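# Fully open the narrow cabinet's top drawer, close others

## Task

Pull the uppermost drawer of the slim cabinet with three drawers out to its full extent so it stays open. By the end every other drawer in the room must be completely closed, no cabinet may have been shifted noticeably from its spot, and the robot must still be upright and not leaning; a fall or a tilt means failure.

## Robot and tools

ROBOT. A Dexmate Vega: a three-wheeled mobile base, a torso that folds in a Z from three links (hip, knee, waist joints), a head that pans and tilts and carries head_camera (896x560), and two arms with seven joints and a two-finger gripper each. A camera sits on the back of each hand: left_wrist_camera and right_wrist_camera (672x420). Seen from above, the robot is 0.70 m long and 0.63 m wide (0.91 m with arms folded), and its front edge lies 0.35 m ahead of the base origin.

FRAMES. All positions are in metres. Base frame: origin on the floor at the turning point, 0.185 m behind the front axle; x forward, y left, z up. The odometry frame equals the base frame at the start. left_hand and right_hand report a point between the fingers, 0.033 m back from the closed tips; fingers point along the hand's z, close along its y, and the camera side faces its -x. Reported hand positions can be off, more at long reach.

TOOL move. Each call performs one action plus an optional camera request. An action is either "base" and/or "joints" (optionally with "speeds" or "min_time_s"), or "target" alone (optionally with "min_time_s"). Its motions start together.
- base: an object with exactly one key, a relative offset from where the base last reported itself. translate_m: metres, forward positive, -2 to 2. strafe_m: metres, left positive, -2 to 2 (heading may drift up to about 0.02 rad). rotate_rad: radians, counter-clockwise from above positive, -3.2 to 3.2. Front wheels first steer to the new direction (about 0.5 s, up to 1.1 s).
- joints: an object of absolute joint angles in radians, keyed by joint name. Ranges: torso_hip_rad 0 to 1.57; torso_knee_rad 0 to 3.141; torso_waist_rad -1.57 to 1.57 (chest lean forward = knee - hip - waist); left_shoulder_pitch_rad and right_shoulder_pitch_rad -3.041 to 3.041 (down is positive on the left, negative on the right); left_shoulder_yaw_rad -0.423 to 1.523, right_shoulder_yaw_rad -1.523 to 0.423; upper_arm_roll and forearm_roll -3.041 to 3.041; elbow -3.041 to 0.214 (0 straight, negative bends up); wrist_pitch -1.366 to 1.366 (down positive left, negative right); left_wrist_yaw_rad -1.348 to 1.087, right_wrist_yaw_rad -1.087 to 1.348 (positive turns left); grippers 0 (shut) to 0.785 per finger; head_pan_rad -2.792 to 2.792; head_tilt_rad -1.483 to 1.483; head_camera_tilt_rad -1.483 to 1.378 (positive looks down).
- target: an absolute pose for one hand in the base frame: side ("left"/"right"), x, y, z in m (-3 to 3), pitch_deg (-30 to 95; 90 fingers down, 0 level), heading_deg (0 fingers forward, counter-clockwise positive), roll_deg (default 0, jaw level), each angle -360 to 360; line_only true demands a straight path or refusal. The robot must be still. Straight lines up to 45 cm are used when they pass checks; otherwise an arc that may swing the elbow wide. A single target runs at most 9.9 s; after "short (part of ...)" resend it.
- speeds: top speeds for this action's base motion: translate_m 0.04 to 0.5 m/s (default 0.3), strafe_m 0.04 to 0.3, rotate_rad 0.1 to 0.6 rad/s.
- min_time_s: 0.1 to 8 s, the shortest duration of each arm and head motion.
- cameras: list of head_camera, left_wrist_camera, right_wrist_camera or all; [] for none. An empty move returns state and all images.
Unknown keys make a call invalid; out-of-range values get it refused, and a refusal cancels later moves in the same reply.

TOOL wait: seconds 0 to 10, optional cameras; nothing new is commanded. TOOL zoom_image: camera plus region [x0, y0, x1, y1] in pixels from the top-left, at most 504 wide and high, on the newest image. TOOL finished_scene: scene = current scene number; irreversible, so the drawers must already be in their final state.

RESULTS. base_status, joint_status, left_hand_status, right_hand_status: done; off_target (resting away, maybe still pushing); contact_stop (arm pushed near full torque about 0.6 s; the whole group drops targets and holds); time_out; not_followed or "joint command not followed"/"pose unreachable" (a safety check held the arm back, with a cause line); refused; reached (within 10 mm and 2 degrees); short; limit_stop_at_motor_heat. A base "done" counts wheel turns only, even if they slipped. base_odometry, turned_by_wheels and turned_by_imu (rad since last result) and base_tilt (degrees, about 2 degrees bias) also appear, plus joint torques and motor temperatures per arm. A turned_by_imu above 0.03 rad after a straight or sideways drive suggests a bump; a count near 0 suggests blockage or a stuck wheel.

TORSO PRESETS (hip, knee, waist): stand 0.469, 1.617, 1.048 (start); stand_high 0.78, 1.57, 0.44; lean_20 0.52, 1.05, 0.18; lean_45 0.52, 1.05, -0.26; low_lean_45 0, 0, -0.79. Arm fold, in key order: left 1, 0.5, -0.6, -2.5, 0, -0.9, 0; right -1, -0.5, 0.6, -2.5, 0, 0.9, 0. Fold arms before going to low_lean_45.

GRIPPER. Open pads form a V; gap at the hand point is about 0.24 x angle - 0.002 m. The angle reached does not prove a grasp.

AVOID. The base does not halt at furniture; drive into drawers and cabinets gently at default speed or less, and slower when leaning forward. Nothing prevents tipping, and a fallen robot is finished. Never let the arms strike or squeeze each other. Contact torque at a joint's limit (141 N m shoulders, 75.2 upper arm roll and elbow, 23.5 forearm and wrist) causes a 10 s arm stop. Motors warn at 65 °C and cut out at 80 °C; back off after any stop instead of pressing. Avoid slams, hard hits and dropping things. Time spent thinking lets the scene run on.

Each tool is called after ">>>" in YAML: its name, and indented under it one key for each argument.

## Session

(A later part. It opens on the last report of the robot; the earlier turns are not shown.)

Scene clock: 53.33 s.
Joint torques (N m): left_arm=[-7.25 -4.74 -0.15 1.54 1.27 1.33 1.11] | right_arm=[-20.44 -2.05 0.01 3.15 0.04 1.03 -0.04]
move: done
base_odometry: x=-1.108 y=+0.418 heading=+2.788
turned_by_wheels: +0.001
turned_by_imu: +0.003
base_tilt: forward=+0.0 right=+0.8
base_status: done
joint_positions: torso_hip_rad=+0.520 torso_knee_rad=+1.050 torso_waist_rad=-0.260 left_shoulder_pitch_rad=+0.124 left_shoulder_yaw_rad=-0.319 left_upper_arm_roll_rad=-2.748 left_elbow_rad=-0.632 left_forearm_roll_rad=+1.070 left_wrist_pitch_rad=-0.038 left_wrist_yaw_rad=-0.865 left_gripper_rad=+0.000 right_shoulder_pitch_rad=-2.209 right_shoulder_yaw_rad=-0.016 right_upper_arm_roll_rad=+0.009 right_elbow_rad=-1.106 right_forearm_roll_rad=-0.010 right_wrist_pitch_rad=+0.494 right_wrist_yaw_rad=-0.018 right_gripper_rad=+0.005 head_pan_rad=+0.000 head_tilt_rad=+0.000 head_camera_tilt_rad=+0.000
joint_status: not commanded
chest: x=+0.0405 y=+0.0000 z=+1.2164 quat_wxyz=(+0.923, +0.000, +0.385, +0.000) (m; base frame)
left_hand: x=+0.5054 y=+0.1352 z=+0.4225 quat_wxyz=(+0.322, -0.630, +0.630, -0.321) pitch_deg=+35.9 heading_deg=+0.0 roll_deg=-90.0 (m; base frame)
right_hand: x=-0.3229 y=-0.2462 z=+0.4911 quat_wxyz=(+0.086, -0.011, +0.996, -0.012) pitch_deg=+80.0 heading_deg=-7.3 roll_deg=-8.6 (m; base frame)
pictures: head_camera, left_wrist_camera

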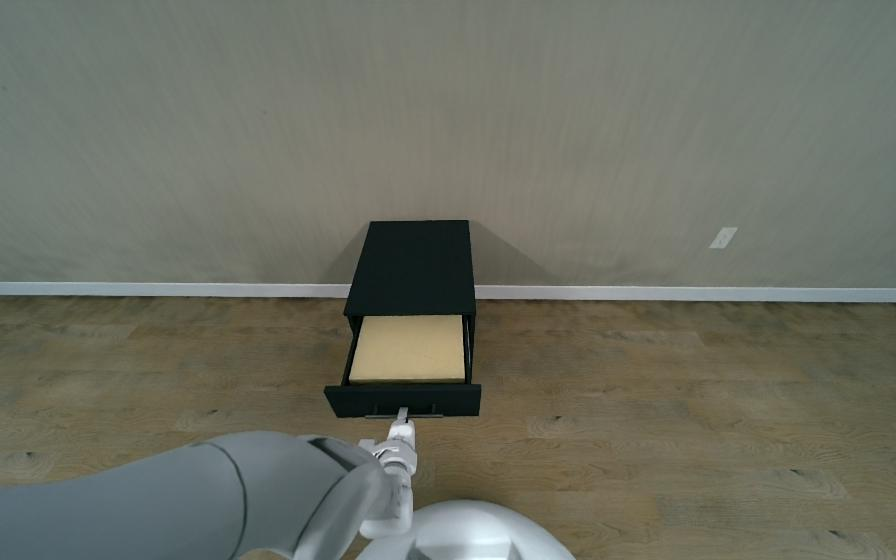

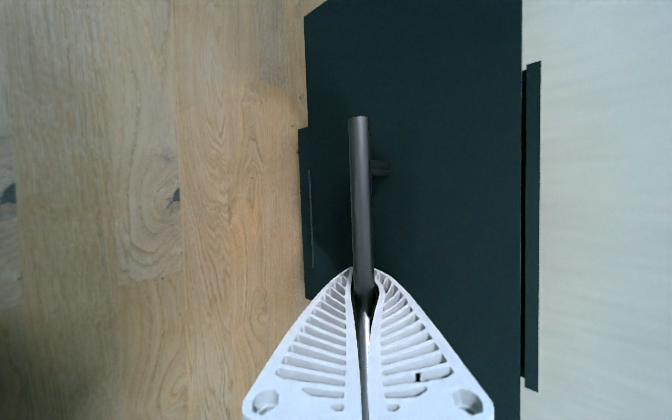

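>>> move:
  base: {"translate_m": -0.08}
  speeds: {"translate_m": 0.08}
  cameras: ["head_camera", "left_wrist_camera"]

Scene clock: 55.40 s.
Joint torques (N m): left_arm=[-5.77 -6.32 -1.32 0.7 1.74 1.28 1.14] | right_arm=[-21.29 0.31 0.63 2.18 0.19 0.88 0.02]
move: done
base_odometry: x=-1.033 y=+0.391 heading=+2.789
turned_by_wheels: +0.001
turned_by_imu: +0.002
base_tilt: forward=+0.0 right=+0.7
base_status: done
joint_positions: torso_hip_rad=+0.520 torso_knee_rad=+1.050 torso_waist_rad=-0.260 left_shoulder_pitch_rad=+0.124 left_shoulder_yaw_rad=-0.319 left_upper_arm_roll_rad=-2.748 left_elbow_rad=-0.632 left_forearm_roll_rad=+1.070 left_wrist_pitch_rad=-0.038 left_wrist_yaw_rad=-0.865 left_gripper_rad=+0.000 right_shoulder_pitch_rad=-2.209 right_shoulder_yaw_rad=-0.016 right_upper_arm_roll_rad=+0.009 right_elbow_rad=-1.106 right_forearm_roll_rad=-0.010 right_wrist_pitch_rad=+0.494 right_wrist_yaw_rad=-0.018 right_gripper_rad=+0.005 head_pan_rad=+0.000 head_tilt_rad=+0.000 head_camera_tilt_rad=+0.000
joint_status: not commanded
chest: x=+0.0405 y=+0.0000 z=+1.2164 quat_wxyz=(+0.923, +0.000, +0.385, +0.000) (m; base frame)
left_hand: x=+0.5055 y=+0.1352 z=+0.4225 quat_wxyz=(+0.322, -0.630, +0.630, -0.321) pitch_deg=+35.9 heading_deg=+0.0 roll_deg=-90.0 (m; base frame)
right_hand: x=-0.3229 y=-0.2462 z=+0.4911 quat_wxyz=(+0.086, -0.011, +0.996, -0.012) pitch_deg=+80.0 heading_deg=-7.3 roll_deg=-8.6 (m; base frame)
pictures: head_camera, left_wrist_camera

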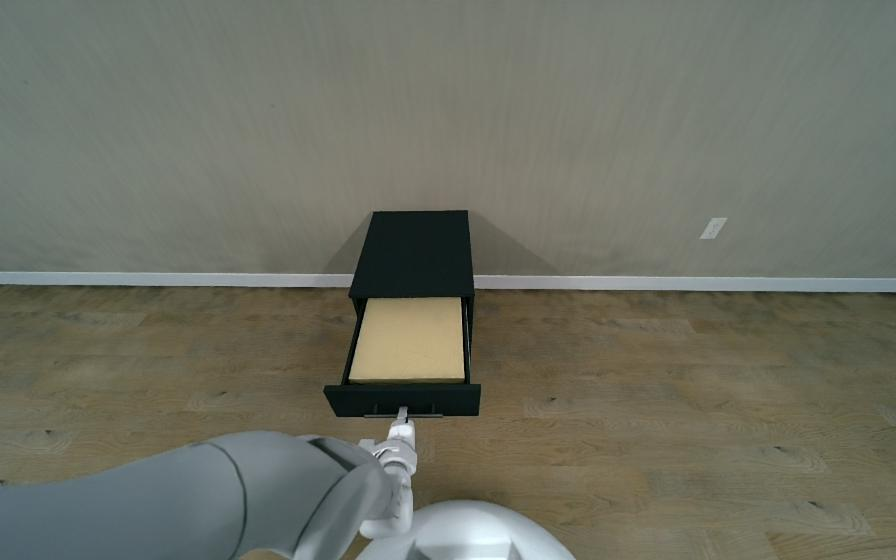

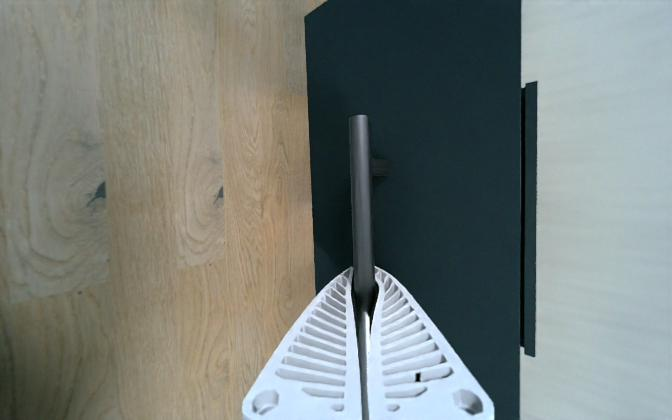

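>>> move:
  base: {"translate_m": -0.04}
  speeds: {"translate_m": 0.06}
  cameras: ["left_wrist_camera"]

>>> move:
  base: {"translate_m": -0.03}
  speeds: {"translate_m": 0.05}
  cameras: ["head_camera", "left_wrist_camera"]

Scene clock: 56.97 s.
Joint torques (N m): left_arm=[0.34 -6.44 -2.27 -3.61 1.25 1.12 2.3] | right_arm=[-18.74 -0.88 0.59 2.15 0.16 0.51 -0.11]
move: done
base_odometry: x=-0.996 y=+0.377 heading=+2.790
turned_by_wheels: +0.001
turned_by_imu: +0.001
base_tilt: forward=+0.0 right=+0.8
base_status: done
joint_positions: torso_hip_rad=+0.520 torso_knee_rad=+1.050 torso_waist_rad=-0.260 left_shoulder_pitch_rad=+0.124 left_shoulder_yaw_rad=-0.319 left_upper_arm_roll_rad=-2.747 left_elbow_rad=-0.632 left_forearm_roll_rad=+1.070 left_wrist_pitch_rad=-0.038 left_wrist_yaw_rad=-0.865 left_gripper_rad=+0.000 right_shoulder_pitch_rad=-2.209 right_shoulder_yaw_rad=-0.016 right_upper_arm_roll_rad=+0.009 right_elbow_rad=-1.106 right_forearm_roll_rad=-0.010 right_wrist_pitch_rad=+0.494 right_wrist_yaw_rad=-0.018 right_gripper_rad=+0.005 head_pan_rad=+0.000 head_tilt_rad=+0.000 head_camera_tilt_rad=+0.000
joint_status: not commanded
chest: x=+0.0405 y=+0.0000 z=+1.2164 quat_wxyz=(+0.923, +0.000, +0.385, +0.000) (m; base frame)
left_hand: x=+0.5060 y=+0.1351 z=+0.4230 quat_wxyz=(+0.322, -0.630, +0.630, -0.322) pitch_deg=+35.9 heading_deg=+0.0 roll_deg=-90.0 (m; base frame)
right_hand: x=-0.3228 y=-0.2462 z=+0.4911 quat_wxyz=(+0.086, -0.011, +0.996, -0.012) pitch_deg=+80.0 heading_deg=-7.3 roll_deg=-8.6 (m; base frame)
pictures: left_wrist_camera

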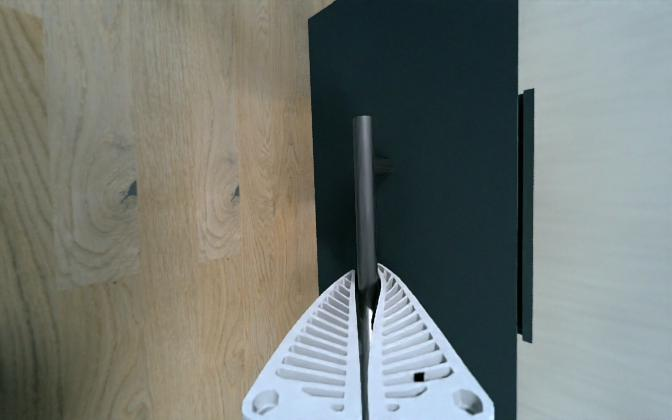

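Scene clock: 58.47 s.
Joint torques (N m): left_arm=[11.33 -6.57 -5.15 -5.38 0.09 0.43 4.73] | right_arm=[-21.28 -0.8 0.57 4.46 -0.06 0.99 0.01]
move: done
base_odometry: x=-0.967 y=+0.367 heading=+2.791
turned_by_wheels: +0.001
turned_by_imu: +0.001
base_tilt: forward=+0.0 right=+0.8
base_status: done
joint_positions: torso_hip_rad=+0.520 torso_knee_rad=+1.050 torso_waist_rad=-0.260 left_shoulder_pitch_rad=+0.124 left_shoulder_yaw_rad=-0.319 left_upper_arm_roll_rad=-2.747 left_elbow_rad=-0.632 left_forearm_roll_rad=+1.070 left_wrist_pitch_rad=-0.038 left_wrist_yaw_rad=-0.866 left_gripper_rad=+0.000 right_shoulder_pitch_rad=-2.209 right_shoulder_yaw_rad=-0.016 right_upper_arm_roll_rad=+0.009 right_elbow_rad=-1.106 right_forearm_roll_rad=-0.010 right_wrist_pitch_rad=+0.494 right_wrist_yaw_rad=-0.018 right_gripper_rad=+0.005 head_pan_rad=+0.000 head_tilt_rad=+0.000 head_camera_tilt_rad=+0.000
joint_status: not commanded
chest: x=+0.0403 y=+0.0000 z=+1.2165 quat_wxyz=(+0.923, +0.000, +0.384, +0.000) (m; base frame)
left_hand: x=+0.5067 y=+0.1350 z=+0.4237 quat_wxyz=(+0.322, -0.629, +0.629, -0.322) pitch_deg=+35.7 heading_deg=+0.0 roll_deg=-90.0 (m; base frame)
right_hand: x=-0.3228 y=-0.2462 z=+0.4910 quat_wxyz=(+0.086, -0.011, +0.996, -0.012) pitch_deg=+80.0 heading_deg=-7.2 roll_deg=-8.5 (m; base frame)
pictures: head_camera, left_wrist_camera

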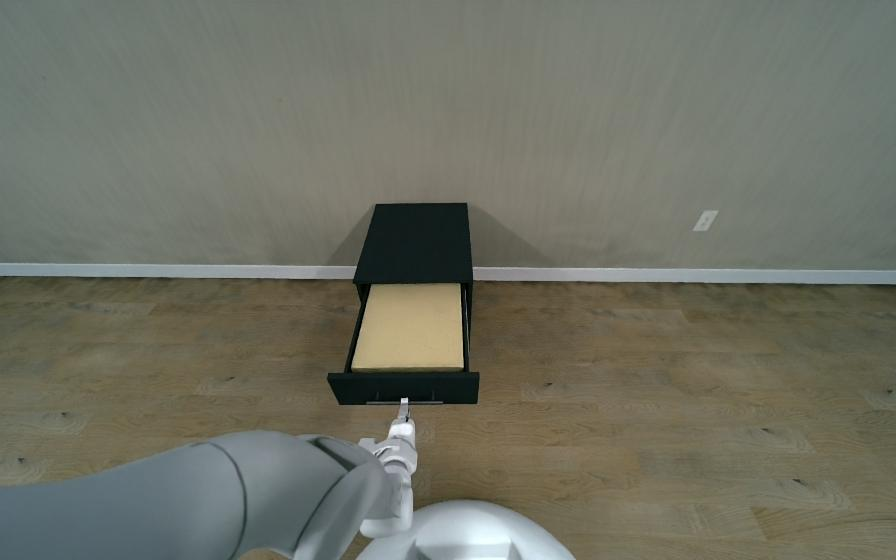

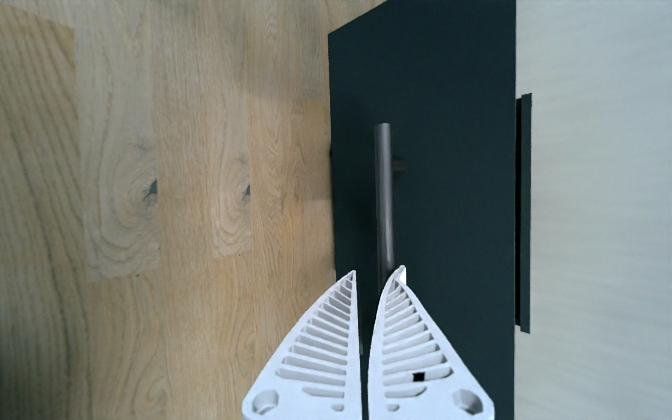

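>>> move:
  joints: {"left_gripper_rad": 0.3}
  cameras: ["left_wrist_camera", "head_camera"]

Scene clock: 60.57 s.
Joint torques (N m): left_arm=[-11.47 -5.64 -3.78 1.69 0.23 -0.27 -0.41] | right_arm=[-19.66 -2.45 0.2 2.09 0.14 1.05 -0.11]
move: done
base_odometry: x=-0.967 y=+0.367 heading=+2.791
turned_by_wheels: +0.000
turned_by_imu: +0.000
base_tilt: forward=+0.0 right=+0.8
base_status: not commanded
joint_positions: torso_hip_rad=+0.520 torso_knee_rad=+1.050 torso_waist_rad=-0.260 left_shoulder_pitch_rad=+0.124 left_shoulder_yaw_rad=-0.319 left_upper_arm_roll_rad=-2.747 left_elbow_rad=-0.632 left_forearm_roll_rad=+1.070 left_wrist_pitch_rad=-0.038 left_wrist_yaw_rad=-0.864 left_gripper_rad=+0.300 right_shoulder_pitch_rad=-2.209 right_shoulder_yaw_rad=-0.016 right_upper_arm_roll_rad=+0.009 right_elbow_rad=-1.106 right_forearm_roll_rad=-0.010 right_wrist_pitch_rad=+0.494 right_wrist_yaw_rad=-0.018 right_gripper_rad=+0.005 head_pan_rad=+0.000 head_tilt_rad=+0.000 head_camera_tilt_rad=+0.000
joint_status: all done
chest: x=+0.0406 y=+0.0000 z=+1.2164 quat_wxyz=(+0.923, +0.000, +0.385, +0.000) (m; base frame)
left_hand: x=+0.5052 y=+0.1351 z=+0.4222 quat_wxyz=(+0.321, -0.630, +0.630, -0.321) pitch_deg=+36.0 heading_deg=+0.0 roll_deg=-90.0 (m; base frame)
right_hand: x=-0.3229 y=-0.2462 z=+0.4911 quat_wxyz=(+0.086, -0.011, +0.996, -0.012) pitch_deg=+80.0 heading_deg=-7.3 roll_deg=-8.6 (m; base frame)
pictures: head_camera, left_wrist_camera

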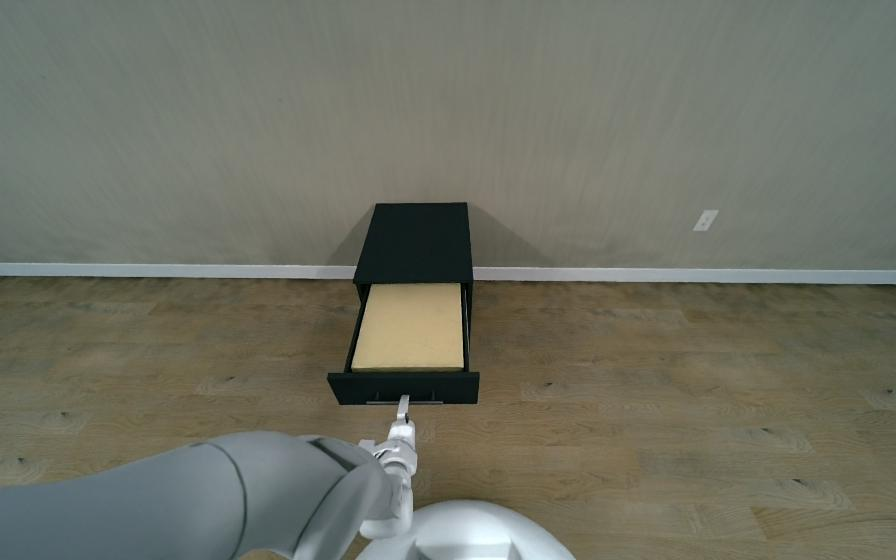

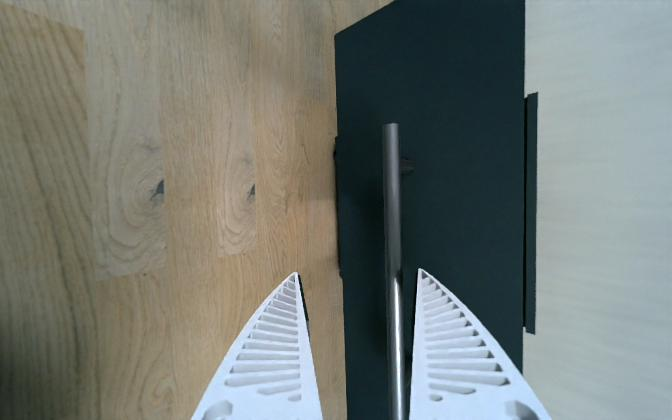

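>>> move:
  target: {"side": "left", "x": 0.46, "y": 0.135, "z": 0.46, "pitch_deg": 38, "heading_deg": 0, "roll_deg": -90, "line_only": true}

>>> move:
  target: {"side": "left", "x": 0.535, "y": 0.135, "z": 0.485, "pitch_deg": 70, "heading_deg": 0, "roll_deg": -90, "line_only": true}
  cameras: ["left_wrist_camera", "head_camera"]

Scene clock: 62.10 s.
Joint torques (N m): left_arm=[-10.42 -5.71 -3.24 1.48 0.1 0.08 -0.52] | right_arm=[-20.08 -0.64 0.56 2.37 0.05 0.56 0.24]
move: refused
base_odometry: x=-0.967 y=+0.367 heading=+2.791
turned_by_wheels: +0.000
turned_by_imu: +0.000
base_tilt: forward=+0.0 right=+0.8
base_status: not commanded
joint_positions: torso_hip_rad=+0.520 torso_knee_rad=+1.050 torso_waist_rad=-0.260 left_shoulder_pitch_rad=+0.124 left_shoulder_yaw_rad=-0.319 left_upper_arm_roll_rad=-2.747 left_elbow_rad=-0.632 left_forearm_roll_rad=+1.070 left_wrist_pitch_rad=-0.038 left_wrist_yaw_rad=-0.864 left_gripper_rad=+0.300 right_shoulder_pitch_rad=-2.209 right_shoulder_yaw_rad=-0.016 right_upper_arm_roll_rad=+0.009 right_elbow_rad=-1.106 right_forearm_roll_rad=-0.010 right_wrist_pitch_rad=+0.494 right_wrist_yaw_rad=-0.018 right_gripper_rad=+0.005 head_pan_rad=+0.000 head_tilt_rad=+0.000 head_camera_tilt_rad=+0.000
joint_status: not commanded
chest: x=+0.0406 y=+0.0000 z=+1.2164 quat_wxyz=(+0.923, +0.000, +0.385, +0.000) (m; base frame)
left_hand: x=+0.5052 y=+0.1351 z=+0.4222 quat_wxyz=(+0.321, -0.630, +0.630, -0.321) pitch_deg=+36.0 heading_deg=+0.0 roll_deg=-90.0 (m; base frame)
left_hand_status: refused: the best posture that gets there brings the left wrist within 1.7 cm of the torso (limit 2.6). Nothing moved.
right_hand: x=-0.3229 y=-0.2462 z=+0.4911 quat_wxyz=(+0.086, -0.011, +0.996, -0.012) pitch_deg=+80.0 heading_deg=-7.3 roll_deg=-8.6 (m; base frame)
pictures: none

not run: a stop came earlier in this reply.

>>> move:
  target: {"side": "left", "x": 0.48, "y": 0.135, "z": 0.445, "pitch_deg": 38, "heading_deg": 0, "roll_deg": -90, "line_only": true}

>>> move:
  target: {"side": "left", "x": 0.535, "y": 0.135, "z": 0.49, "pitch_deg": 70, "heading_deg": 0, "roll_deg": -90, "line_only": true}
  cameras: ["left_wrist_camera", "head_camera"]

Scene clock: 62.83 s.
Joint torques (N m): left_arm=[-10.6 -6.58 -3.38 2.02 0.34 -0.52 -0.63] | right_arm=[-19.3 -1.63 0 2.34 0.04 0.46 -0.14]
move: refused
base_odometry: x=-0.967 y=+0.367 heading=+2.791
turned_by_wheels: +0.000
turned_by_imu: +0.000
base_tilt: forward=+0.0 right=+0.8
base_status: not commanded
joint_positions: torso_hip_rad=+0.520 torso_knee_rad=+1.050 torso_waist_rad=-0.260 left_shoulder_pitch_rad=+0.124 left_shoulder_yaw_rad=-0.319 left_upper_arm_roll_rad=-2.747 left_elbow_rad=-0.632 left_forearm_roll_rad=+1.070 left_wrist_pitch_rad=-0.038 left_wrist_yaw_rad=-0.864 left_gripper_rad=+0.300 right_shoulder_pitch_rad=-2.209 right_shoulder_yaw_rad=-0.016 right_upper_arm_roll_rad=+0.009 right_elbow_rad=-1.106 right_forearm_roll_rad=-0.010 right_wrist_pitch_rad=+0.494 right_wrist_yaw_rad=-0.018 right_gripper_rad=+0.005 head_pan_rad=+0.000 head_tilt_rad=+0.000 head_camera_tilt_rad=+0.000
joint_status: not commanded
chest: x=+0.0406 y=+0.0000 z=+1.2164 quat_wxyz=(+0.923, +0.000, +0.385, +0.000) (m; base frame)
left_hand: x=+0.5052 y=+0.1351 z=+0.4222 quat_wxyz=(+0.321, -0.630, +0.630, -0.321) pitch_deg=+36.0 heading_deg=+0.0 roll_deg=-90.0 (m; base frame)
left_hand_status: refused: the best posture that gets there brings the left wrist within 2.5 cm of the torso (limit 2.6). Nothing moved.
right_hand: x=-0.3229 y=-0.2462 z=+0.4911 quat_wxyz=(+0.086, -0.011, +0.996, -0.012) pitch_deg=+80.0 heading_deg=-7.3 roll_deg=-8.6 (m; base frame)
pictures: none

not run: a stop came earlier in this reply.

>>> move:
  target: {"side": "left", "x": 0.487, "y": 0.14, "z": 0.443, "pitch_deg": 40, "heading_deg": 0, "roll_deg": -90, "line_only": true}

>>> move:
  base: {"translate_m": -0.06}
  speeds: {"translate_m": 0.1}

>>> move:
  target: {"side": "left", "x": 0.57, "y": 0.14, "z": 0.51, "pitch_deg": 70, "heading_deg": 0, "roll_deg": -90, "line_only": true}
  cameras: ["left_wrist_camera", "head_camera"]

Scene clock: 66.07 s.
Joint torques (N m): left_arm=[-21.86 -5.69 -2.88 1.05 -0.46 -0.15 -1.15] | right_arm=[-20.52 -0.61 0.48 2.74 -0.03 0.49 -0.03]
move: done
base_odometry: x=-0.967 y=+0.367 heading=+2.791
turned_by_wheels: +0.000
turned_by_imu: +0.000
base_tilt: forward=+0.0 right=+0.8
base_status: not commanded
joint_positions: torso_hip_rad=+0.520 torso_knee_rad=+1.050 torso_waist_rad=-0.260 left_shoulder_pitch_rad=-0.108 left_shoulder_yaw_rad=-0.397 left_upper_arm_roll_rad=-2.815 left_elbow_rad=-1.068 left_forearm_roll_rad=+1.067 left_wrist_pitch_rad=+0.072 left_wrist_yaw_rad=-0.967 left_gripper_rad=+0.300 right_shoulder_pitch_rad=-2.209 right_shoulder_yaw_rad=-0.016 right_upper_arm_roll_rad=+0.009 right_elbow_rad=-1.106 right_forearm_roll_rad=-0.010 right_wrist_pitch_rad=+0.494 right_wrist_yaw_rad=-0.018 right_gripper_rad=+0.005 head_pan_rad=+0.000 head_tilt_rad=+0.000 head_camera_tilt_rad=+0.000
joint_status: not commanded
chest: x=+0.0406 y=+0.0000 z=+1.2164 quat_wxyz=(+0.923, +0.000, +0.385, +0.000) (m; base frame)
left_hand: x=+0.4871 y=+0.1401 z=+0.4426 quat_wxyz=(+0.299, -0.641, +0.641, -0.299) pitch_deg=+40.0 heading_deg=+0.0 roll_deg=-90.0 (m; base frame)
left_hand_status: reached (straight line, planned for 1.7 s): 0 mm and 0.0 deg off.
right_hand: x=-0.3229 y=-0.2462 z=+0.4911 quat_wxyz=(+0.086, -0.011, +0.996, -0.012) pitch_deg=+80.0 heading_deg=-7.3 roll_deg=-8.6 (m; base frame)
pictures: none

Scene clock: 67.77 s.
Joint torques (N m): left_arm=[-19.56 -6.2 -2.65 1.27 -0.06 -0.6 -1.13] | right_arm=[-19.46 -1.25 0.51 3.15 0.06 0.2 0.12]
move: done
base_odometry: x=-0.911 y=+0.347 heading=+2.792
turned_by_wheels: +0.001
turned_by_imu: +0.002
base_tilt: forward=+0.0 right=+0.8
base_status: done
joint_positions: torso_hip_rad=+0.520 torso_knee_rad=+1.050 torso_waist_rad=-0.260 left_shoulder_pitch_rad=-0.110 left_shoulder_yaw_rad=-0.398 left_upper_arm_roll_rad=-2.816 left_elbow_rad=-1.071 left_forearm_roll_rad=+1.067 left_wrist_pitch_rad=+0.073 left_wrist_yaw_rad=-0.968 left_gripper_rad=+0.300 right_shoulder_pitch_rad=-2.209 right_shoulder_yaw_rad=-0.016 right_upper_arm_roll_rad=+0.009 right_elbow_rad=-1.106 right_forearm_roll_rad=-0.010 right_wrist_pitch_rad=+0.494 right_wrist_yaw_rad=-0.018 right_gripper_rad=+0.005 head_pan_rad=+0.000 head_tilt_rad=+0.000 head_camera_tilt_rad=+0.000
joint_status: not commanded
chest: x=+0.0407 y=+0.0000 z=+1.2164 quat_wxyz=(+0.923, +0.000, +0.385, +0.000) (m; base frame)
left_hand: x=+0.4868 y=+0.1402 z=+0.4428 quat_wxyz=(+0.299, -0.641, +0.641, -0.299) pitch_deg=+40.0 heading_deg=+0.0 roll_deg=-90.0 (m; base frame)
right_hand: x=-0.3229 y=-0.2462 z=+0.4911 quat_wxyz=(+0.086, -0.011, +0.996, -0.012) pitch_deg=+80.0 heading_deg=-7.3 roll_deg=-8.6 (m; base frame)
pictures: none

Scene clock: 72.33 s.
Joint torques (N m): left_arm=[-31.56 3.21 0.18 3.79 0.14 -0.45 -0.25] | right_arm=[-20.5 -1.89 0.2 2.03 0.03 1.14 0.01]
move: done
base_odometry: x=-0.911 y=+0.347 heading=+2.792
turned_by_wheels: +0.000
turned_by_imu: +0.000
base_tilt: forward=+0.0 right=+0.8
base_status: not commanded
joint_positions: torso_hip_rad=+0.520 torso_knee_rad=+1.050 torso_waist_rad=-0.260 left_shoulder_pitch_rad=-0.647 left_shoulder_yaw_rad=-0.382 left_upper_arm_roll_rad=-2.908 left_elbow_rad=-1.205 left_forearm_roll_rad=+1.130 left_wrist_pitch_rad=+0.067 left_wrist_yaw_rad=-0.067 left_gripper_rad=+0.300 right_shoulder_pitch_rad=-2.209 right_shoulder_yaw_rad=-0.016 right_upper_arm_roll_rad=+0.009 right_elbow_rad=-1.106 right_forearm_roll_rad=-0.010 right_wrist_pitch_rad=+0.494 right_wrist_yaw_rad=-0.018 right_gripper_rad=+0.005 head_pan_rad=+0.000 head_tilt_rad=+0.000 head_camera_tilt_rad=+0.000
joint_status: not commanded
chest: x=+0.0407 y=+0.0000 z=+1.2164 quat_wxyz=(+0.923, +0.000, +0.385, +0.000) (m; base frame)
left_hand: x=+0.5695 y=+0.1400 z=+0.5095 quat_wxyz=(+0.123, -0.696, +0.696, -0.123) pitch_deg=+69.9 heading_deg=+0.0 roll_deg=+90.0 (m; base frame)
left_hand_status: reached (straight line, planned for 3.3 s): 1 mm and 0.1 deg off.
right_hand: x=-0.3229 y=-0.2462 z=+0.4911 quat_wxyz=(+0.086, -0.011, +0.996, -0.012) pitch_deg=+80.0 heading_deg=-7.3 roll_deg=-8.6 (m; base frame)
pictures: head_camera, left_wrist_camera

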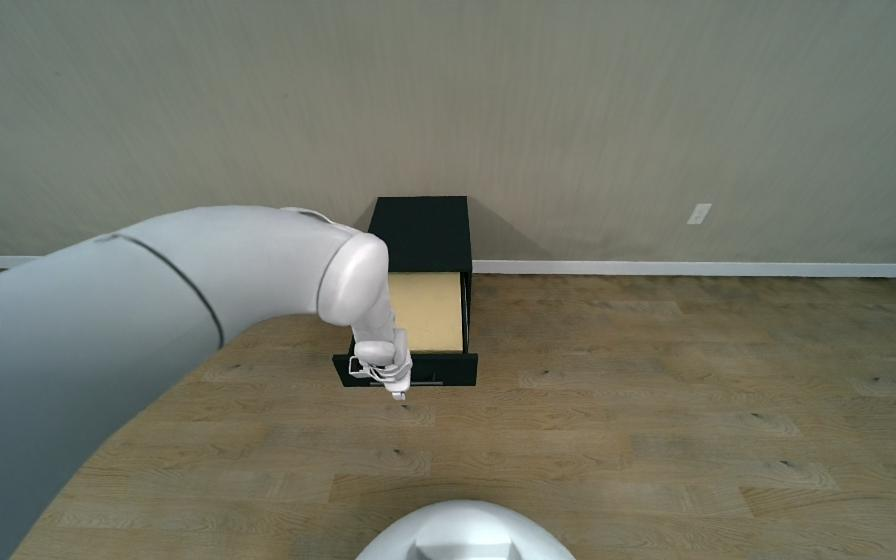

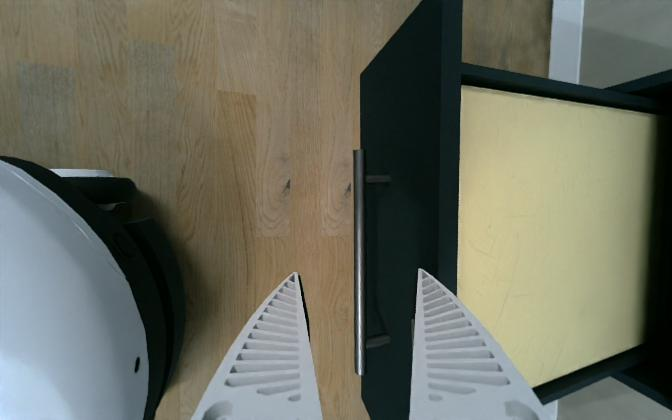

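>>> move:
  joints: {"left_gripper_rad": 0.16}

>>> move:
  target: {"side": "left", "x": 0.6, "y": 0.14, "z": 0.447, "pitch_deg": 70, "heading_deg": 0, "roll_deg": 90, "line_only": true}
  cameras: ["left_wrist_camera"]

Scene clock: 73.47 s.
Joint torques (N m): left_arm=[-29.95 1.86 0.1 3.71 0.51 -0.68 -0.2] | right_arm=[-20.5 -0.86 0.69 2.54 0.18 0.61 -0.1]
move: done
base_odometry: x=-0.911 y=+0.347 heading=+2.792
turned_by_wheels: +0.000
turned_by_imu: +0.000
base_tilt: forward=+0.0 right=+0.8
base_status: not commanded
joint_positions: torso_hip_rad=+0.520 torso_knee_rad=+1.050 torso_waist_rad=-0.260 left_shoulder_pitch_rad=-0.648 left_shoulder_yaw_rad=-0.382 left_upper_arm_roll_rad=-2.908 left_elbow_rad=-1.204 left_forearm_roll_rad=+1.130 left_wrist_pitch_rad=+0.067 left_wrist_yaw_rad=-0.063 left_gripper_rad=+0.160 right_shoulder_pitch_rad=-2.209 right_shoulder_yaw_rad=-0.016 right_upper_arm_roll_rad=+0.009 right_elbow_rad=-1.106 right_forearm_roll_rad=-0.010 right_wrist_pitch_rad=+0.494 right_wrist_yaw_rad=-0.018 right_gripper_rad=+0.005 head_pan_rad=+0.000 head_tilt_rad=+0.000 head_camera_tilt_rad=+0.000
joint_status: all done
chest: x=+0.0407 y=+0.0000 z=+1.2164 quat_wxyz=(+0.923, +0.000, +0.385, +0.000) (m; base frame)
left_hand: x=+0.5697 y=+0.1400 z=+0.5099 quat_wxyz=(+0.123, -0.696, +0.696, -0.123) pitch_deg=+70.0 heading_deg=+0.0 roll_deg=-90.0 (m; base frame)
right_hand: x=-0.3229 y=-0.2462 z=+0.4911 quat_wxyz=(+0.086, -0.011, +0.996, -0.012) pitch_deg=+80.0 heading_deg=-7.3 roll_deg=-8.6 (m; base frame)
pictures: none

Scene clock: 77.83 s.
Joint torques (N m): left_arm=[-18.58 2.24 4.35 2.8 0.18 -0.33 0.27] | right_arm=[-20.91 -0.73 0.39 1.95 0.27 0.52 -0.16]
move: done
base_odometry: x=-0.911 y=+0.347 heading=+2.792
turned_by_wheels: +0.000
turned_by_imu: +0.000
base_tilt: forward=+0.0 right=+0.7
base_status: not commanded
joint_positions: torso_hip_rad=+0.520 torso_knee_rad=+1.050 torso_waist_rad=-0.260 left_shoulder_pitch_rad=-0.124 left_shoulder_yaw_rad=-0.298 left_upper_arm_roll_rad=-2.392 left_elbow_rad=-0.328 left_forearm_roll_rad=+0.776 left_wrist_pitch_rad=-0.069 left_wrist_yaw_rad=+0.317 left_gripper_rad=+0.160 right_shoulder_pitch_rad=-2.209 right_shoulder_yaw_rad=-0.016 right_upper_arm_roll_rad=+0.009 right_elbow_rad=-1.106 right_forearm_roll_rad=-0.010 right_wrist_pitch_rad=+0.494 right_wrist_yaw_rad=-0.018 right_gripper_rad=+0.005 head_pan_rad=+0.000 head_tilt_rad=+0.000 head_camera_tilt_rad=+0.000
joint_status: not commanded
chest: x=+0.0407 y=+0.0000 z=+1.2164 quat_wxyz=(+0.923, +0.000, +0.385, +0.000) (m; base frame)
left_hand: x=+0.6004 y=+0.1407 z=+0.4474 quat_wxyz=(+0.123, -0.697, +0.696, -0.123) pitch_deg=+70.0 heading_deg=+0.2 roll_deg=-89.9 (m; base frame)
left_hand_status: reached (straight line, planned for 3.1 s): 1 mm and 0.1 deg off.
right_hand: x=-0.3229 y=-0.2462 z=+0.4911 quat_wxyz=(+0.086, -0.011, +0.996, -0.012) pitch_deg=+80.0 heading_deg=-7.3 roll_deg=-8.6 (m; base frame)
pictures: left_wrist_camera

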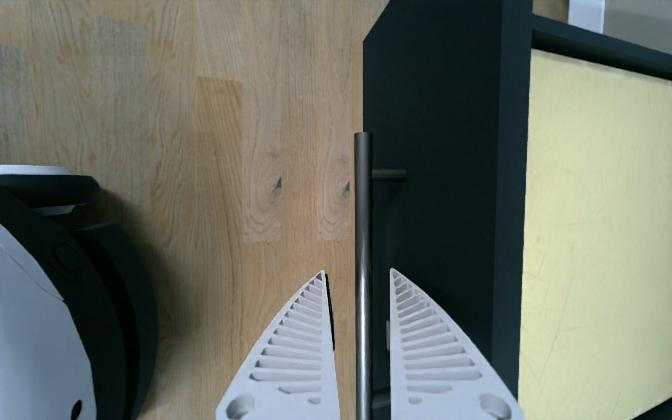

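>>> move:
  target: {"side": "left", "x": 0.613, "y": 0.14, "z": 0.412, "pitch_deg": 70, "heading_deg": 0, "roll_deg": -90, "line_only": true}
  cameras: ["left_wrist_camera"]

Scene clock: 78.60 s.
Joint torques (N m): left_arm=[-18.71 0.41 4.65 5.44 0.26 0 -0.38] | right_arm=[-18.82 -1.76 0.4 2.39 0.08 1.04 0.02]
move: refused
base_odometry: x=-0.911 y=+0.347 heading=+2.792
turned_by_wheels: +0.000
turned_by_imu: +0.000
base_tilt: forward=+0.0 right=+0.8
base_status: not commanded
joint_positions: torso_hip_rad=+0.520 torso_knee_rad=+1.050 torso_waist_rad=-0.260 left_shoulder_pitch_rad=-0.122 left_shoulder_yaw_rad=-0.298 left_upper_arm_roll_rad=-2.389 left_elbow_rad=-0.324 left_forearm_roll_rad=+0.775 left_wrist_pitch_rad=-0.070 left_wrist_yaw_rad=+0.318 left_gripper_rad=+0.160 right_shoulder_pitch_rad=-2.209 right_shoulder_yaw_rad=-0.016 right_upper_arm_roll_rad=+0.009 right_elbow_rad=-1.106 right_forearm_roll_rad=-0.010 right_wrist_pitch_rad=+0.494 right_wrist_yaw_rad=-0.018 right_gripper_rad=+0.005 head_pan_rad=+0.000 head_tilt_rad=+0.000 head_camera_tilt_rad=+0.000
joint_status: not commanded
chest: x=+0.0407 y=+0.0000 z=+1.2164 quat_wxyz=(+0.923, +0.000, +0.385, +0.000) (m; base frame)
left_hand: x=+0.6000 y=+0.1400 z=+0.4471 quat_wxyz=(+0.123, -0.696, +0.696, -0.123) pitch_deg=+70.0 heading_deg=+0.0 roll_deg=+90.0 (m; base frame)
left_hand_status: refused: no posture of the arm gets there (out of reach): the closest leaves the hand 3.3 cm and 0 deg from the pose. Nothing moved.
right_hand: x=-0.3229 y=-0.2462 z=+0.4911 quat_wxyz=(+0.086, -0.011, +0.996, -0.012) pitch_deg=+80.0 heading_deg=-7.3 roll_deg=-8.6 (m; base frame)
pictures: left_wrist_camera

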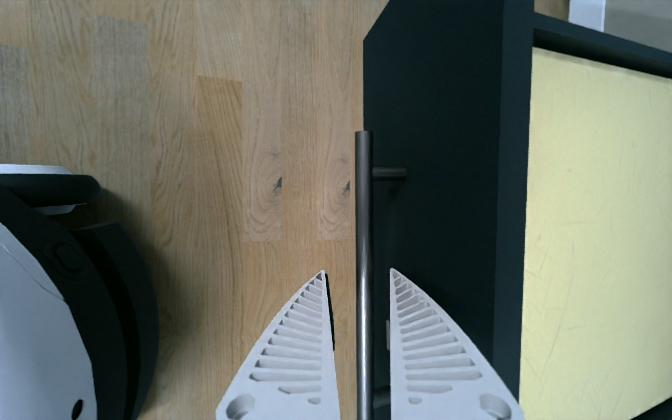

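>>> move:
  target: {"side": "left", "x": 0.5, "y": 0.14, "z": 0.447, "pitch_deg": 70, "heading_deg": 0, "roll_deg": 90, "line_only": true}

>>> move:
  base: {"translate_m": 0.1}
  speeds: {"translate_m": 0.1}
  cameras: ["left_wrist_camera"]

Scene clock: 83.57 s.
Joint torques (N m): left_arm=[-28.46 -5.17 -1.81 -0.04 0.06 0.08 -0.84] | right_arm=[-20.82 -1.49 0.45 2.67 0.15 0.98 -0.08]
move: done
base_odometry: x=-0.911 y=+0.347 heading=+2.792
turned_by_wheels: +0.000
turned_by_imu: +0.000
base_tilt: forward=+0.0 right=+0.8
base_status: not commanded
joint_positions: torso_hip_rad=+0.520 torso_knee_rad=+1.050 torso_waist_rad=-0.260 left_shoulder_pitch_rad=-0.472 left_shoulder_yaw_rad=-0.423 left_upper_arm_roll_rad=-2.840 left_elbow_rad=-1.197 left_forearm_roll_rad=+1.066 left_wrist_pitch_rad=+0.102 left_wrist_yaw_rad=-0.201 left_gripper_rad=+0.160 right_shoulder_pitch_rad=-2.209 right_shoulder_yaw_rad=-0.016 right_upper_arm_roll_rad=+0.009 right_elbow_rad=-1.106 right_forearm_roll_rad=-0.010 right_wrist_pitch_rad=+0.494 right_wrist_yaw_rad=-0.018 right_gripper_rad=+0.005 head_pan_rad=+0.000 head_tilt_rad=+0.000 head_camera_tilt_rad=+0.000
joint_status: not commanded
chest: x=+0.0406 y=+0.0000 z=+1.2164 quat_wxyz=(+0.923, +0.000, +0.385, +0.000) (m; base frame)
left_hand: x=+0.5007 y=+0.1404 z=+0.4468 quat_wxyz=(+0.123, -0.697, +0.696, -0.123) pitch_deg=+70.0 heading_deg=+0.1 roll_deg=-89.9 (m; base frame)
left_hand_status: reached (straight line, planned for 3.1 s): 1 mm and 0.0 deg off.
right_hand: x=-0.3229 y=-0.2462 z=+0.4911 quat_wxyz=(+0.086, -0.011, +0.996, -0.012) pitch_deg=+80.0 heading_deg=-7.3 roll_deg=-8.6 (m; base frame)
pictures: none

Scene clock: 85.77 s.
Joint torques (N m): left_arm=[-27.77 -5.66 0.74 2.51 -0.06 -0.19 -0.8] | right_arm=[-19.12 -1.82 0.28 1.94 0.24 0.62 0.02]
move: done
base_odometry: x=-1.005 y=+0.381 heading=+2.792
turned_by_wheels: +0.000
turned_by_imu: -0.001
base_tilt: forward=+0.0 right=+0.8
base_status: done
joint_positions: torso_hip_rad=+0.520 torso_knee_rad=+1.050 torso_waist_rad=-0.260 left_shoulder_pitch_rad=-0.473 left_shoulder_yaw_rad=-0.423 left_upper_arm_roll_rad=-2.842 left_elbow_rad=-1.201 left_forearm_roll_rad=+1.067 left_wrist_pitch_rad=+0.102 left_wrist_yaw_rad=-0.204 left_gripper_rad=+0.160 right_shoulder_pitch_rad=-2.209 right_shoulder_yaw_rad=-0.016 right_upper_arm_roll_rad=+0.009 right_elbow_rad=-1.106 right_forearm_roll_rad=-0.010 right_wrist_pitch_rad=+0.494 right_wrist_yaw_rad=-0.018 right_gripper_rad=+0.005 head_pan_rad=+0.000 head_tilt_rad=+0.000 head_camera_tilt_rad=+0.000
joint_status: not commanded
chest: x=+0.0407 y=+0.0000 z=+1.2164 quat_wxyz=(+0.923, +0.000, +0.385, +0.000) (m; base frame)
left_hand: x=+0.4998 y=+0.1402 z=+0.4468 quat_wxyz=(+0.123, -0.696, +0.696, -0.123) pitch_deg=+70.0 heading_deg=+0.0 roll_deg=-90.0 (m; base frame)
right_hand: x=-0.3229 y=-0.2462 z=+0.4911 quat_wxyz=(+0.086, -0.011, +0.996, -0.012) pitch_deg=+80.0 heading_deg=-7.3 roll_deg=-8.6 (m; base frame)
pictures: left_wrist_camera

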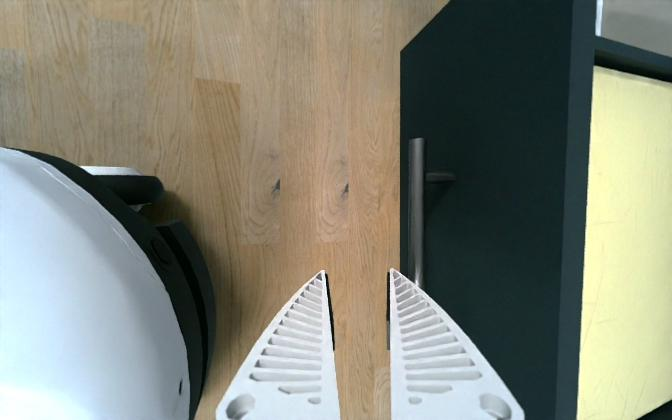

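>>> move:
  cameras: ["head_camera"]

Scene clock: 86.20 s.
Joint torques (N m): left_arm=[-26.77 -4.4 1.85 3.18 0.09 0.01 -0.77] | right_arm=[-19.77 -0.16 0.33 2.05 0.05 0.45 0.02]
Motor temperatures (°C): left_arm=[32 31 31 26 40 35 41] | right_arm=[30 27 32 31 36 36 33]
base_odometry: x=-1.005 y=+0.381 heading=+2.792
turned_by_wheels: +0.000
turned_by_imu: +0.000
base_tilt: forward=+0.0 right=+0.7
base_status: done
joint_positions: torso_hip_rad=+0.520 torso_knee_rad=+1.050 torso_waist_rad=-0.260 left_shoulder_pitch_rad=-0.473 left_shoulder_yaw_rad=-0.423 left_upper_arm_roll_rad=-2.842 left_elbow_rad=-1.201 left_forearm_roll_rad=+1.067 left_wrist_pitch_rad=+0.102 left_wrist_yaw_rad=-0.204 left_gripper_rad=+0.160 right_shoulder_pitch_rad=-2.209 right_shoulder_yaw_rad=-0.016 right_upper_arm_roll_rad=+0.009 right_elbow_rad=-1.106 right_forearm_roll_rad=-0.010 right_wrist_pitch_rad=+0.494 right_wrist_yaw_rad=-0.018 right_gripper_rad=+0.005 head_pan_rad=+0.000 head_tilt_rad=+0.000 head_camera_tilt_rad=+0.000
joint_status: not commanded
chest: x=+0.0407 y=+0.0000 z=+1.2164 quat_wxyz=(+0.923, +0.000, +0.385, +0.000) (m; base frame)
left_hand: x=+0.4998 y=+0.1402 z=+0.4468 quat_wxyz=(+0.123, -0.696, +0.696, -0.123) pitch_deg=+70.0 heading_deg=+0.0 roll_deg=-90.0 (m; base frame)
right_hand: x=-0.3229 y=-0.2462 z=+0.4911 quat_wxyz=(+0.086, -0.011, +0.996, -0.012) pitch_deg=+80.0 heading_deg=-7.3 roll_deg=-8.6 (m; base frame)
pictures: head_camera

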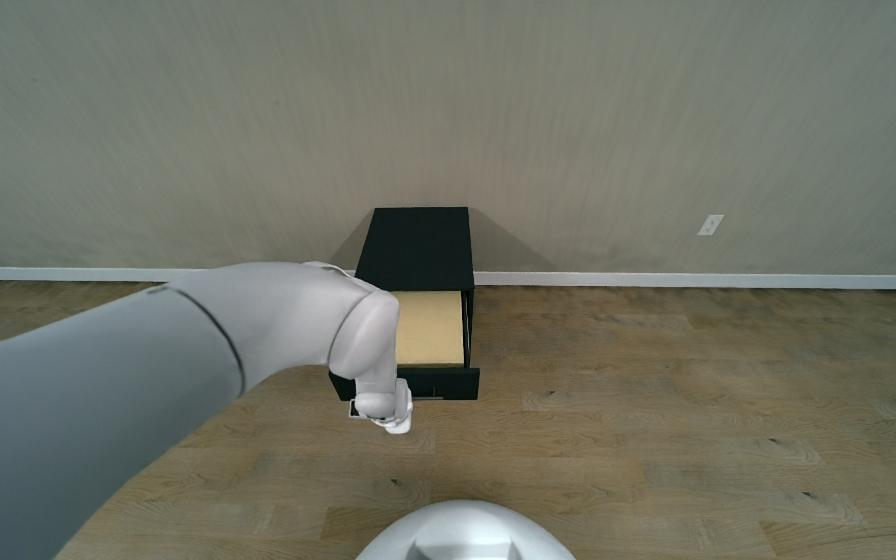

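>>> move:
  target: {"side": "left", "x": 0.49, "y": 0.14, "z": 0.485, "pitch_deg": 70, "heading_deg": 0, "roll_deg": 90, "line_only": true}

>>> move:
  target: {"side": "left", "x": 0.53, "y": 0.14, "z": 0.48, "pitch_deg": 70, "heading_deg": 0, "roll_deg": 90, "line_only": true}
  cameras: ["left_wrist_camera"]

Scene clock: 88.97 s.
Joint torques (N m): left_arm=[-27.66 -2.62 -1.59 0.94 0.26 -0.25 -0.69] | right_arm=[-20.1 -0.82 0.55 2.83 0.05 0.77 -0.05]
move: done
base_odometry: x=-1.005 y=+0.381 heading=+2.792
turned_by_wheels: +0.000
turned_by_imu: +0.000
base_tilt: forward=+0.0 right=+0.7
base_status: not commanded
joint_positions: torso_hip_rad=+0.520 torso_knee_rad=+1.050 torso_waist_rad=-0.260 left_shoulder_pitch_rad=-0.630 left_shoulder_yaw_rad=-0.423 left_upper_arm_roll_rad=-2.944 left_elbow_rad=-1.419 left_forearm_roll_rad=+1.120 left_wrist_pitch_rad=+0.115 left_wrist_yaw_rad=-0.288 left_gripper_rad=+0.160 right_shoulder_pitch_rad=-2.209 right_shoulder_yaw_rad=-0.016 right_upper_arm_roll_rad=+0.009 right_elbow_rad=-1.106 right_forearm_roll_rad=-0.010 right_wrist_pitch_rad=+0.494 right_wrist_yaw_rad=-0.018 right_gripper_rad=+0.005 head_pan_rad=+0.000 head_tilt_rad=+0.000 head_camera_tilt_rad=+0.000
joint_status: not commanded
chest: x=+0.0407 y=+0.0000 z=+1.2164 quat_wxyz=(+0.923, +0.000, +0.385, +0.000) (m; base frame)
left_hand: x=+0.4901 y=+0.1404 z=+0.4842 quat_wxyz=(+0.123, -0.697, +0.696, -0.123) pitch_deg=+70.0 heading_deg=+0.1 roll_deg=-89.9 (m; base frame)
left_hand_status: reached (straight line, planned for 1.0 s): 1 mm and 0.0 deg off.
right_hand: x=-0.3229 y=-0.2462 z=+0.4911 quat_wxyz=(+0.086, -0.011, +0.996, -0.012) pitch_deg=+80.0 heading_deg=-7.3 roll_deg=-8.6 (m; base frame)
pictures: none

Scene clock: 91.03 s.
Joint torques (N m): left_arm=[-18.61 2.36 3.95 2.11 0.22 -0.59 -0.26] | right_arm=[-19.21 -0.58 0.17 2.53 0.07 1.48 -0.16]
move: done
base_odometry: x=-1.005 y=+0.381 heading=+2.792
turned_by_wheels: +0.000
turned_by_imu: +0.000
base_tilt: forward=+0.0 right=+0.8
base_status: not commanded
joint_positions: torso_hip_rad=+0.520 torso_knee_rad=+1.050 torso_waist_rad=-0.260 left_shoulder_pitch_rad=-0.585 left_shoulder_yaw_rad=-0.393 left_upper_arm_roll_rad=-2.911 left_elbow_rad=-1.247 left_forearm_roll_rad=+1.124 left_wrist_pitch_rad=+0.079 left_wrist_yaw_rad=-0.166 left_gripper_rad=+0.160 right_shoulder_pitch_rad=-2.209 right_shoulder_yaw_rad=-0.016 right_upper_arm_roll_rad=+0.009 right_elbow_rad=-1.106 right_forearm_roll_rad=-0.010 right_wrist_pitch_rad=+0.494 right_wrist_yaw_rad=-0.018 right_gripper_rad=+0.005 head_pan_rad=+0.000 head_tilt_rad=+0.000 head_camera_tilt_rad=+0.000
joint_status: not commanded
chest: x=+0.0407 y=+0.0000 z=+1.2164 quat_wxyz=(+0.923, +0.000, +0.385, +0.000) (m; base frame)
left_hand: x=+0.5292 y=+0.1398 z=+0.4801 quat_wxyz=(+0.123, -0.696, +0.696, -0.123) pitch_deg=+70.0 heading_deg=-0.1 roll_deg=+89.9 (m; base frame)
left_hand_status: reached (straight line, planned for 0.9 s): 1 mm and 0.0 deg off.
right_hand: x=-0.3229 y=-0.2462 z=+0.4911 quat_wxyz=(+0.086, -0.011, +0.996, -0.012) pitch_deg=+80.0 heading_deg=-7.3 roll_deg=-8.6 (m; base frame)
pictures: left_wrist_camera

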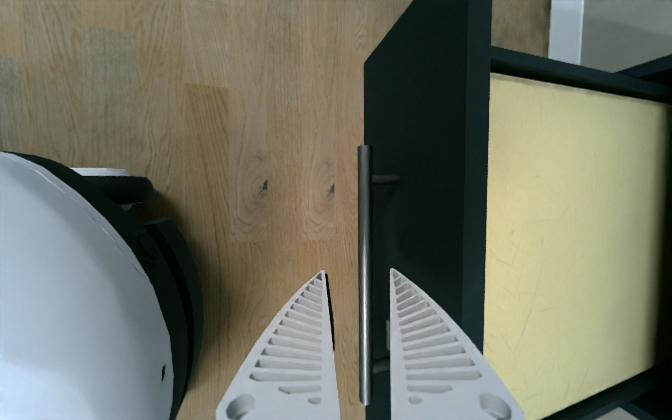

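>>> move:
  target: {"side": "left", "x": 0.556, "y": 0.14, "z": 0.423, "pitch_deg": 70, "heading_deg": 0, "roll_deg": -90, "line_only": true}
  cameras: ["left_wrist_camera", "head_camera"]

Scene clock: 94.70 s.
Joint torques (N m): left_arm=[-20.97 -0.79 3.93 5.31 0.39 0.64 -1.07] | right_arm=[-19.8 -1.37 1.02 2.47 0.06 0.31 -0.3]
move: done
base_odometry: x=-1.005 y=+0.381 heading=+2.792
turned_by_wheels: +0.000
turned_by_imu: +0.000
base_tilt: forward=+0.0 right=+0.7
base_status: not commanded
joint_positions: torso_hip_rad=+0.520 torso_knee_rad=+1.050 torso_waist_rad=-0.260 left_shoulder_pitch_rad=-0.259 left_shoulder_yaw_rad=-0.295 left_upper_arm_roll_rad=-2.817 left_elbow_rad=-0.670 left_forearm_roll_rad=+1.137 left_wrist_pitch_rad=-0.038 left_wrist_yaw_rad=+0.061 left_gripper_rad=+0.160 right_shoulder_pitch_rad=-2.209 right_shoulder_yaw_rad=-0.016 right_upper_arm_roll_rad=+0.009 right_elbow_rad=-1.106 right_forearm_roll_rad=-0.010 right_wrist_pitch_rad=+0.494 right_wrist_yaw_rad=-0.018 right_gripper_rad=+0.005 head_pan_rad=+0.000 head_tilt_rad=+0.000 head_camera_tilt_rad=+0.000
joint_status: not commanded
chest: x=+0.0407 y=+0.0000 z=+1.2164 quat_wxyz=(+0.923, +0.000, +0.385, +0.000) (m; base frame)
left_hand: x=+0.5557 y=+0.1398 z=+0.4232 quat_wxyz=(+0.123, -0.696, +0.696, -0.123) pitch_deg=+70.0 heading_deg=+0.0 roll_deg=+90.0 (m; base frame)
left_hand_status: reached (straight line, planned for 2.2 s): 0 mm and 0.0 deg off.
right_hand: x=-0.3229 y=-0.2462 z=+0.4911 quat_wxyz=(+0.086, -0.011, +0.996, -0.012) pitch_deg=+80.0 heading_deg=-7.3 roll_deg=-8.6 (m; base frame)
pictures: head_camera, left_wrist_camera

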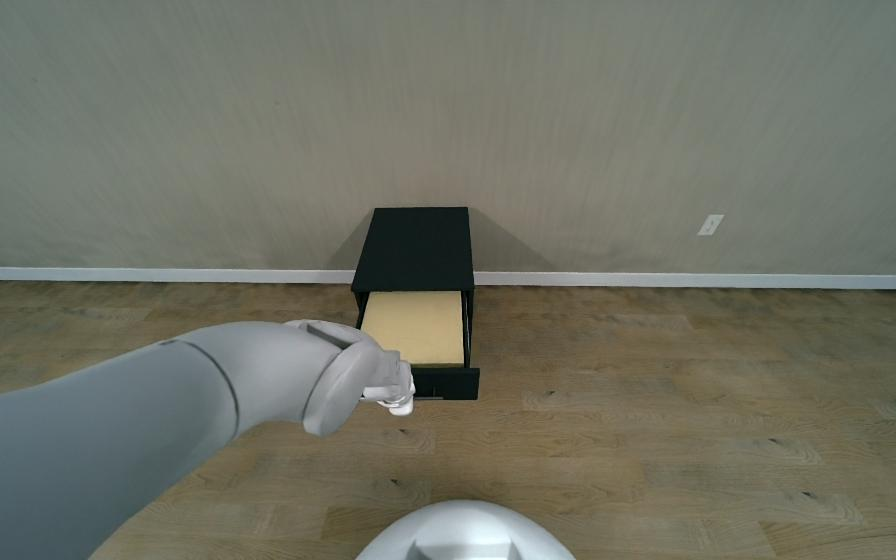

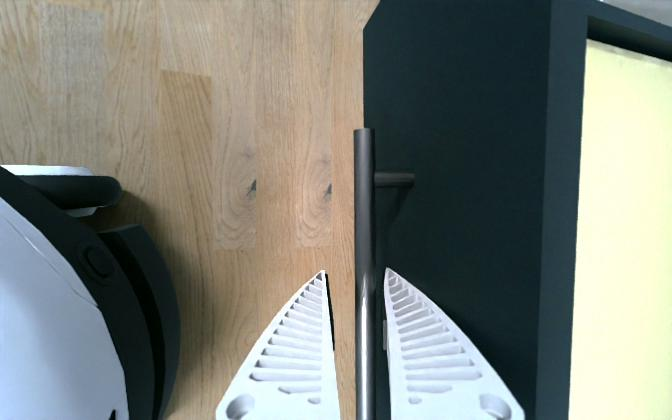

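>>> move:
  joints: {"left_gripper_rad": 0.0}
  cameras: ["left_wrist_camera"]

>>> move:
  base: {"translate_m": -0.05}
  speeds: {"translate_m": 0.08}
  cameras: ["head_camera", "left_wrist_camera"]

Scene clock: 95.63 s.
Joint torques (N m): left_arm=[-17.92 -0.25 2.86 2.78 0.39 -0.58 0.27] | right_arm=[-21.9 -0.12 0.22 2.36 0.01 0.73 -0.01]
move: done
base_odometry: x=-1.005 y=+0.381 heading=+2.792
turned_by_wheels: +0.000
turned_by_imu: +0.000
base_tilt: forward=+0.0 right=+0.8
base_status: not commanded
joint_positions: torso_hip_rad=+0.520 torso_knee_rad=+1.050 torso_waist_rad=-0.260 left_shoulder_pitch_rad=-0.257 left_shoulder_yaw_rad=-0.295 left_upper_arm_roll_rad=-2.816 left_elbow_rad=-0.666 left_forearm_roll_rad=+1.137 left_wrist_pitch_rad=-0.039 left_wrist_yaw_rad=+0.062 left_gripper_rad=+0.000 right_shoulder_pitch_rad=-2.209 right_shoulder_yaw_rad=-0.016 right_upper_arm_roll_rad=+0.009 right_elbow_rad=-1.106 right_forearm_roll_rad=-0.010 right_wrist_pitch_rad=+0.494 right_wrist_yaw_rad=-0.018 right_gripper_rad=+0.005 head_pan_rad=+0.000 head_tilt_rad=+0.000 head_camera_tilt_rad=+0.000
joint_status: all done
chest: x=+0.0407 y=+0.0000 z=+1.2164 quat_wxyz=(+0.923, +0.000, +0.385, +0.000) (m; base frame)
left_hand: x=+0.5561 y=+0.1398 z=+0.4231 quat_wxyz=(+0.123, -0.696, +0.696, -0.123) pitch_deg=+70.0 heading_deg=+0.0 roll_deg=+90.0 (m; base frame)
right_hand: x=-0.3229 y=-0.2462 z=+0.4911 quat_wxyz=(+0.086, -0.011, +0.996, -0.012) pitch_deg=+80.0 heading_deg=-7.3 roll_deg=-8.6 (m; base frame)
pictures: left_wrist_camera

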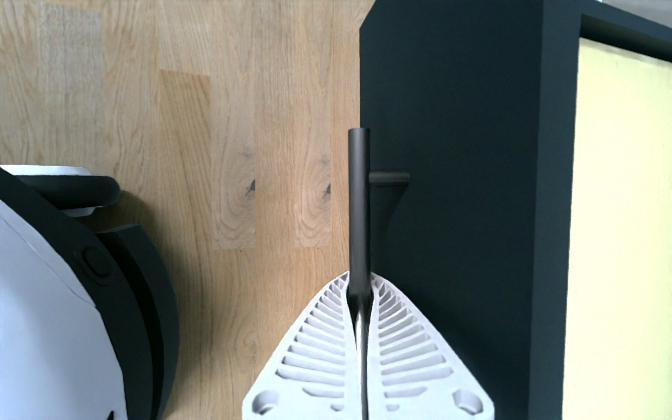

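Scene clock: 97.20 s.
Joint torques (N m): left_arm=[-15.43 -0.44 2.03 3.14 0.16 0.34 0.96] | right_arm=[-19.61 -0.17 0.53 2.96 0.12 0.82 -0.08]
move: done
base_odometry: x=-0.958 y=+0.364 heading=+2.793
turned_by_wheels: +0.001
turned_by_imu: +0.001
base_tilt: forward=+0.0 right=+0.8
base_status: done
joint_positions: torso_hip_rad=+0.520 torso_knee_rad=+1.050 torso_waist_rad=-0.260 left_shoulder_pitch_rad=-0.257 left_shoulder_yaw_rad=-0.294 left_upper_arm_roll_rad=-2.816 left_elbow_rad=-0.666 left_forearm_roll_rad=+1.137 left_wrist_pitch_rad=-0.039 left_wrist_yaw_rad=+0.062 left_gripper_rad=+0.000 right_shoulder_pitch_rad=-2.209 right_shoulder_yaw_rad=-0.016 right_upper_arm_roll_rad=+0.009 right_elbow_rad=-1.106 right_forearm_roll_rad=-0.010 right_wrist_pitch_rad=+0.494 right_wrist_yaw_rad=-0.018 right_gripper_rad=+0.005 head_pan_rad=+0.000 head_tilt_rad=+0.000 head_camera_tilt_rad=+0.000
joint_status: not commanded
chest: x=+0.0407 y=+0.0000 z=+1.2164 quat_wxyz=(+0.923, +0.000, +0.385, +0.000) (m; base frame)
left_hand: x=+0.5564 y=+0.1399 z=+0.4233 quat_wxyz=(+0.123, -0.696, +0.696, -0.123) pitch_deg=+70.0 heading_deg=+0.0 roll_deg=+90.0 (m; base frame)
right_hand: x=-0.3229 y=-0.2462 z=+0.4911 quat_wxyz=(+0.086, -0.011, +0.996, -0.012) pitch_deg=+80.0 heading_deg=-7.3 roll_deg=-8.6 (m; base frame)
pictures: head_camera, left_wrist_camera

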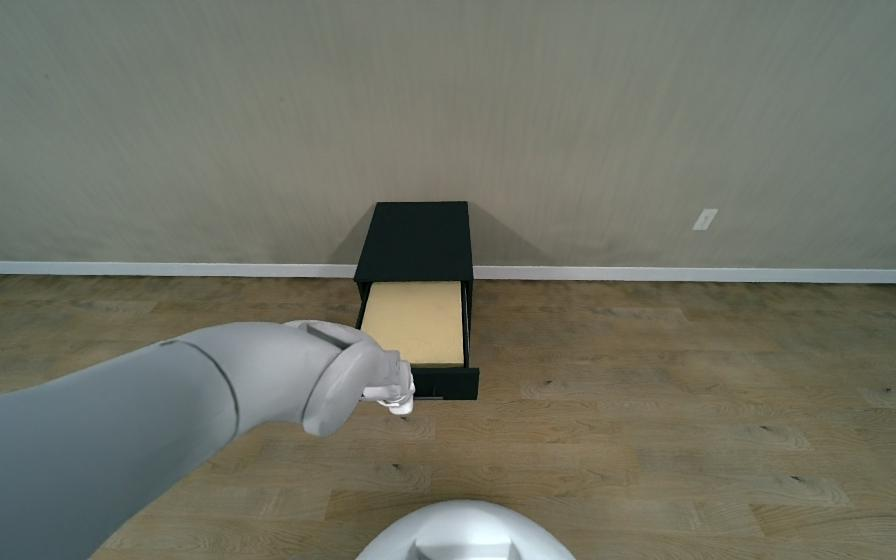

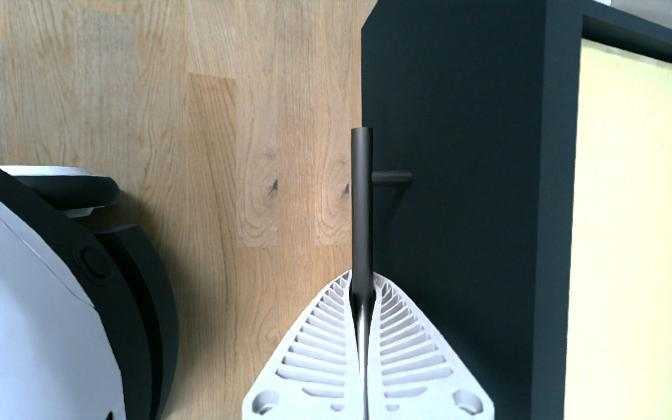

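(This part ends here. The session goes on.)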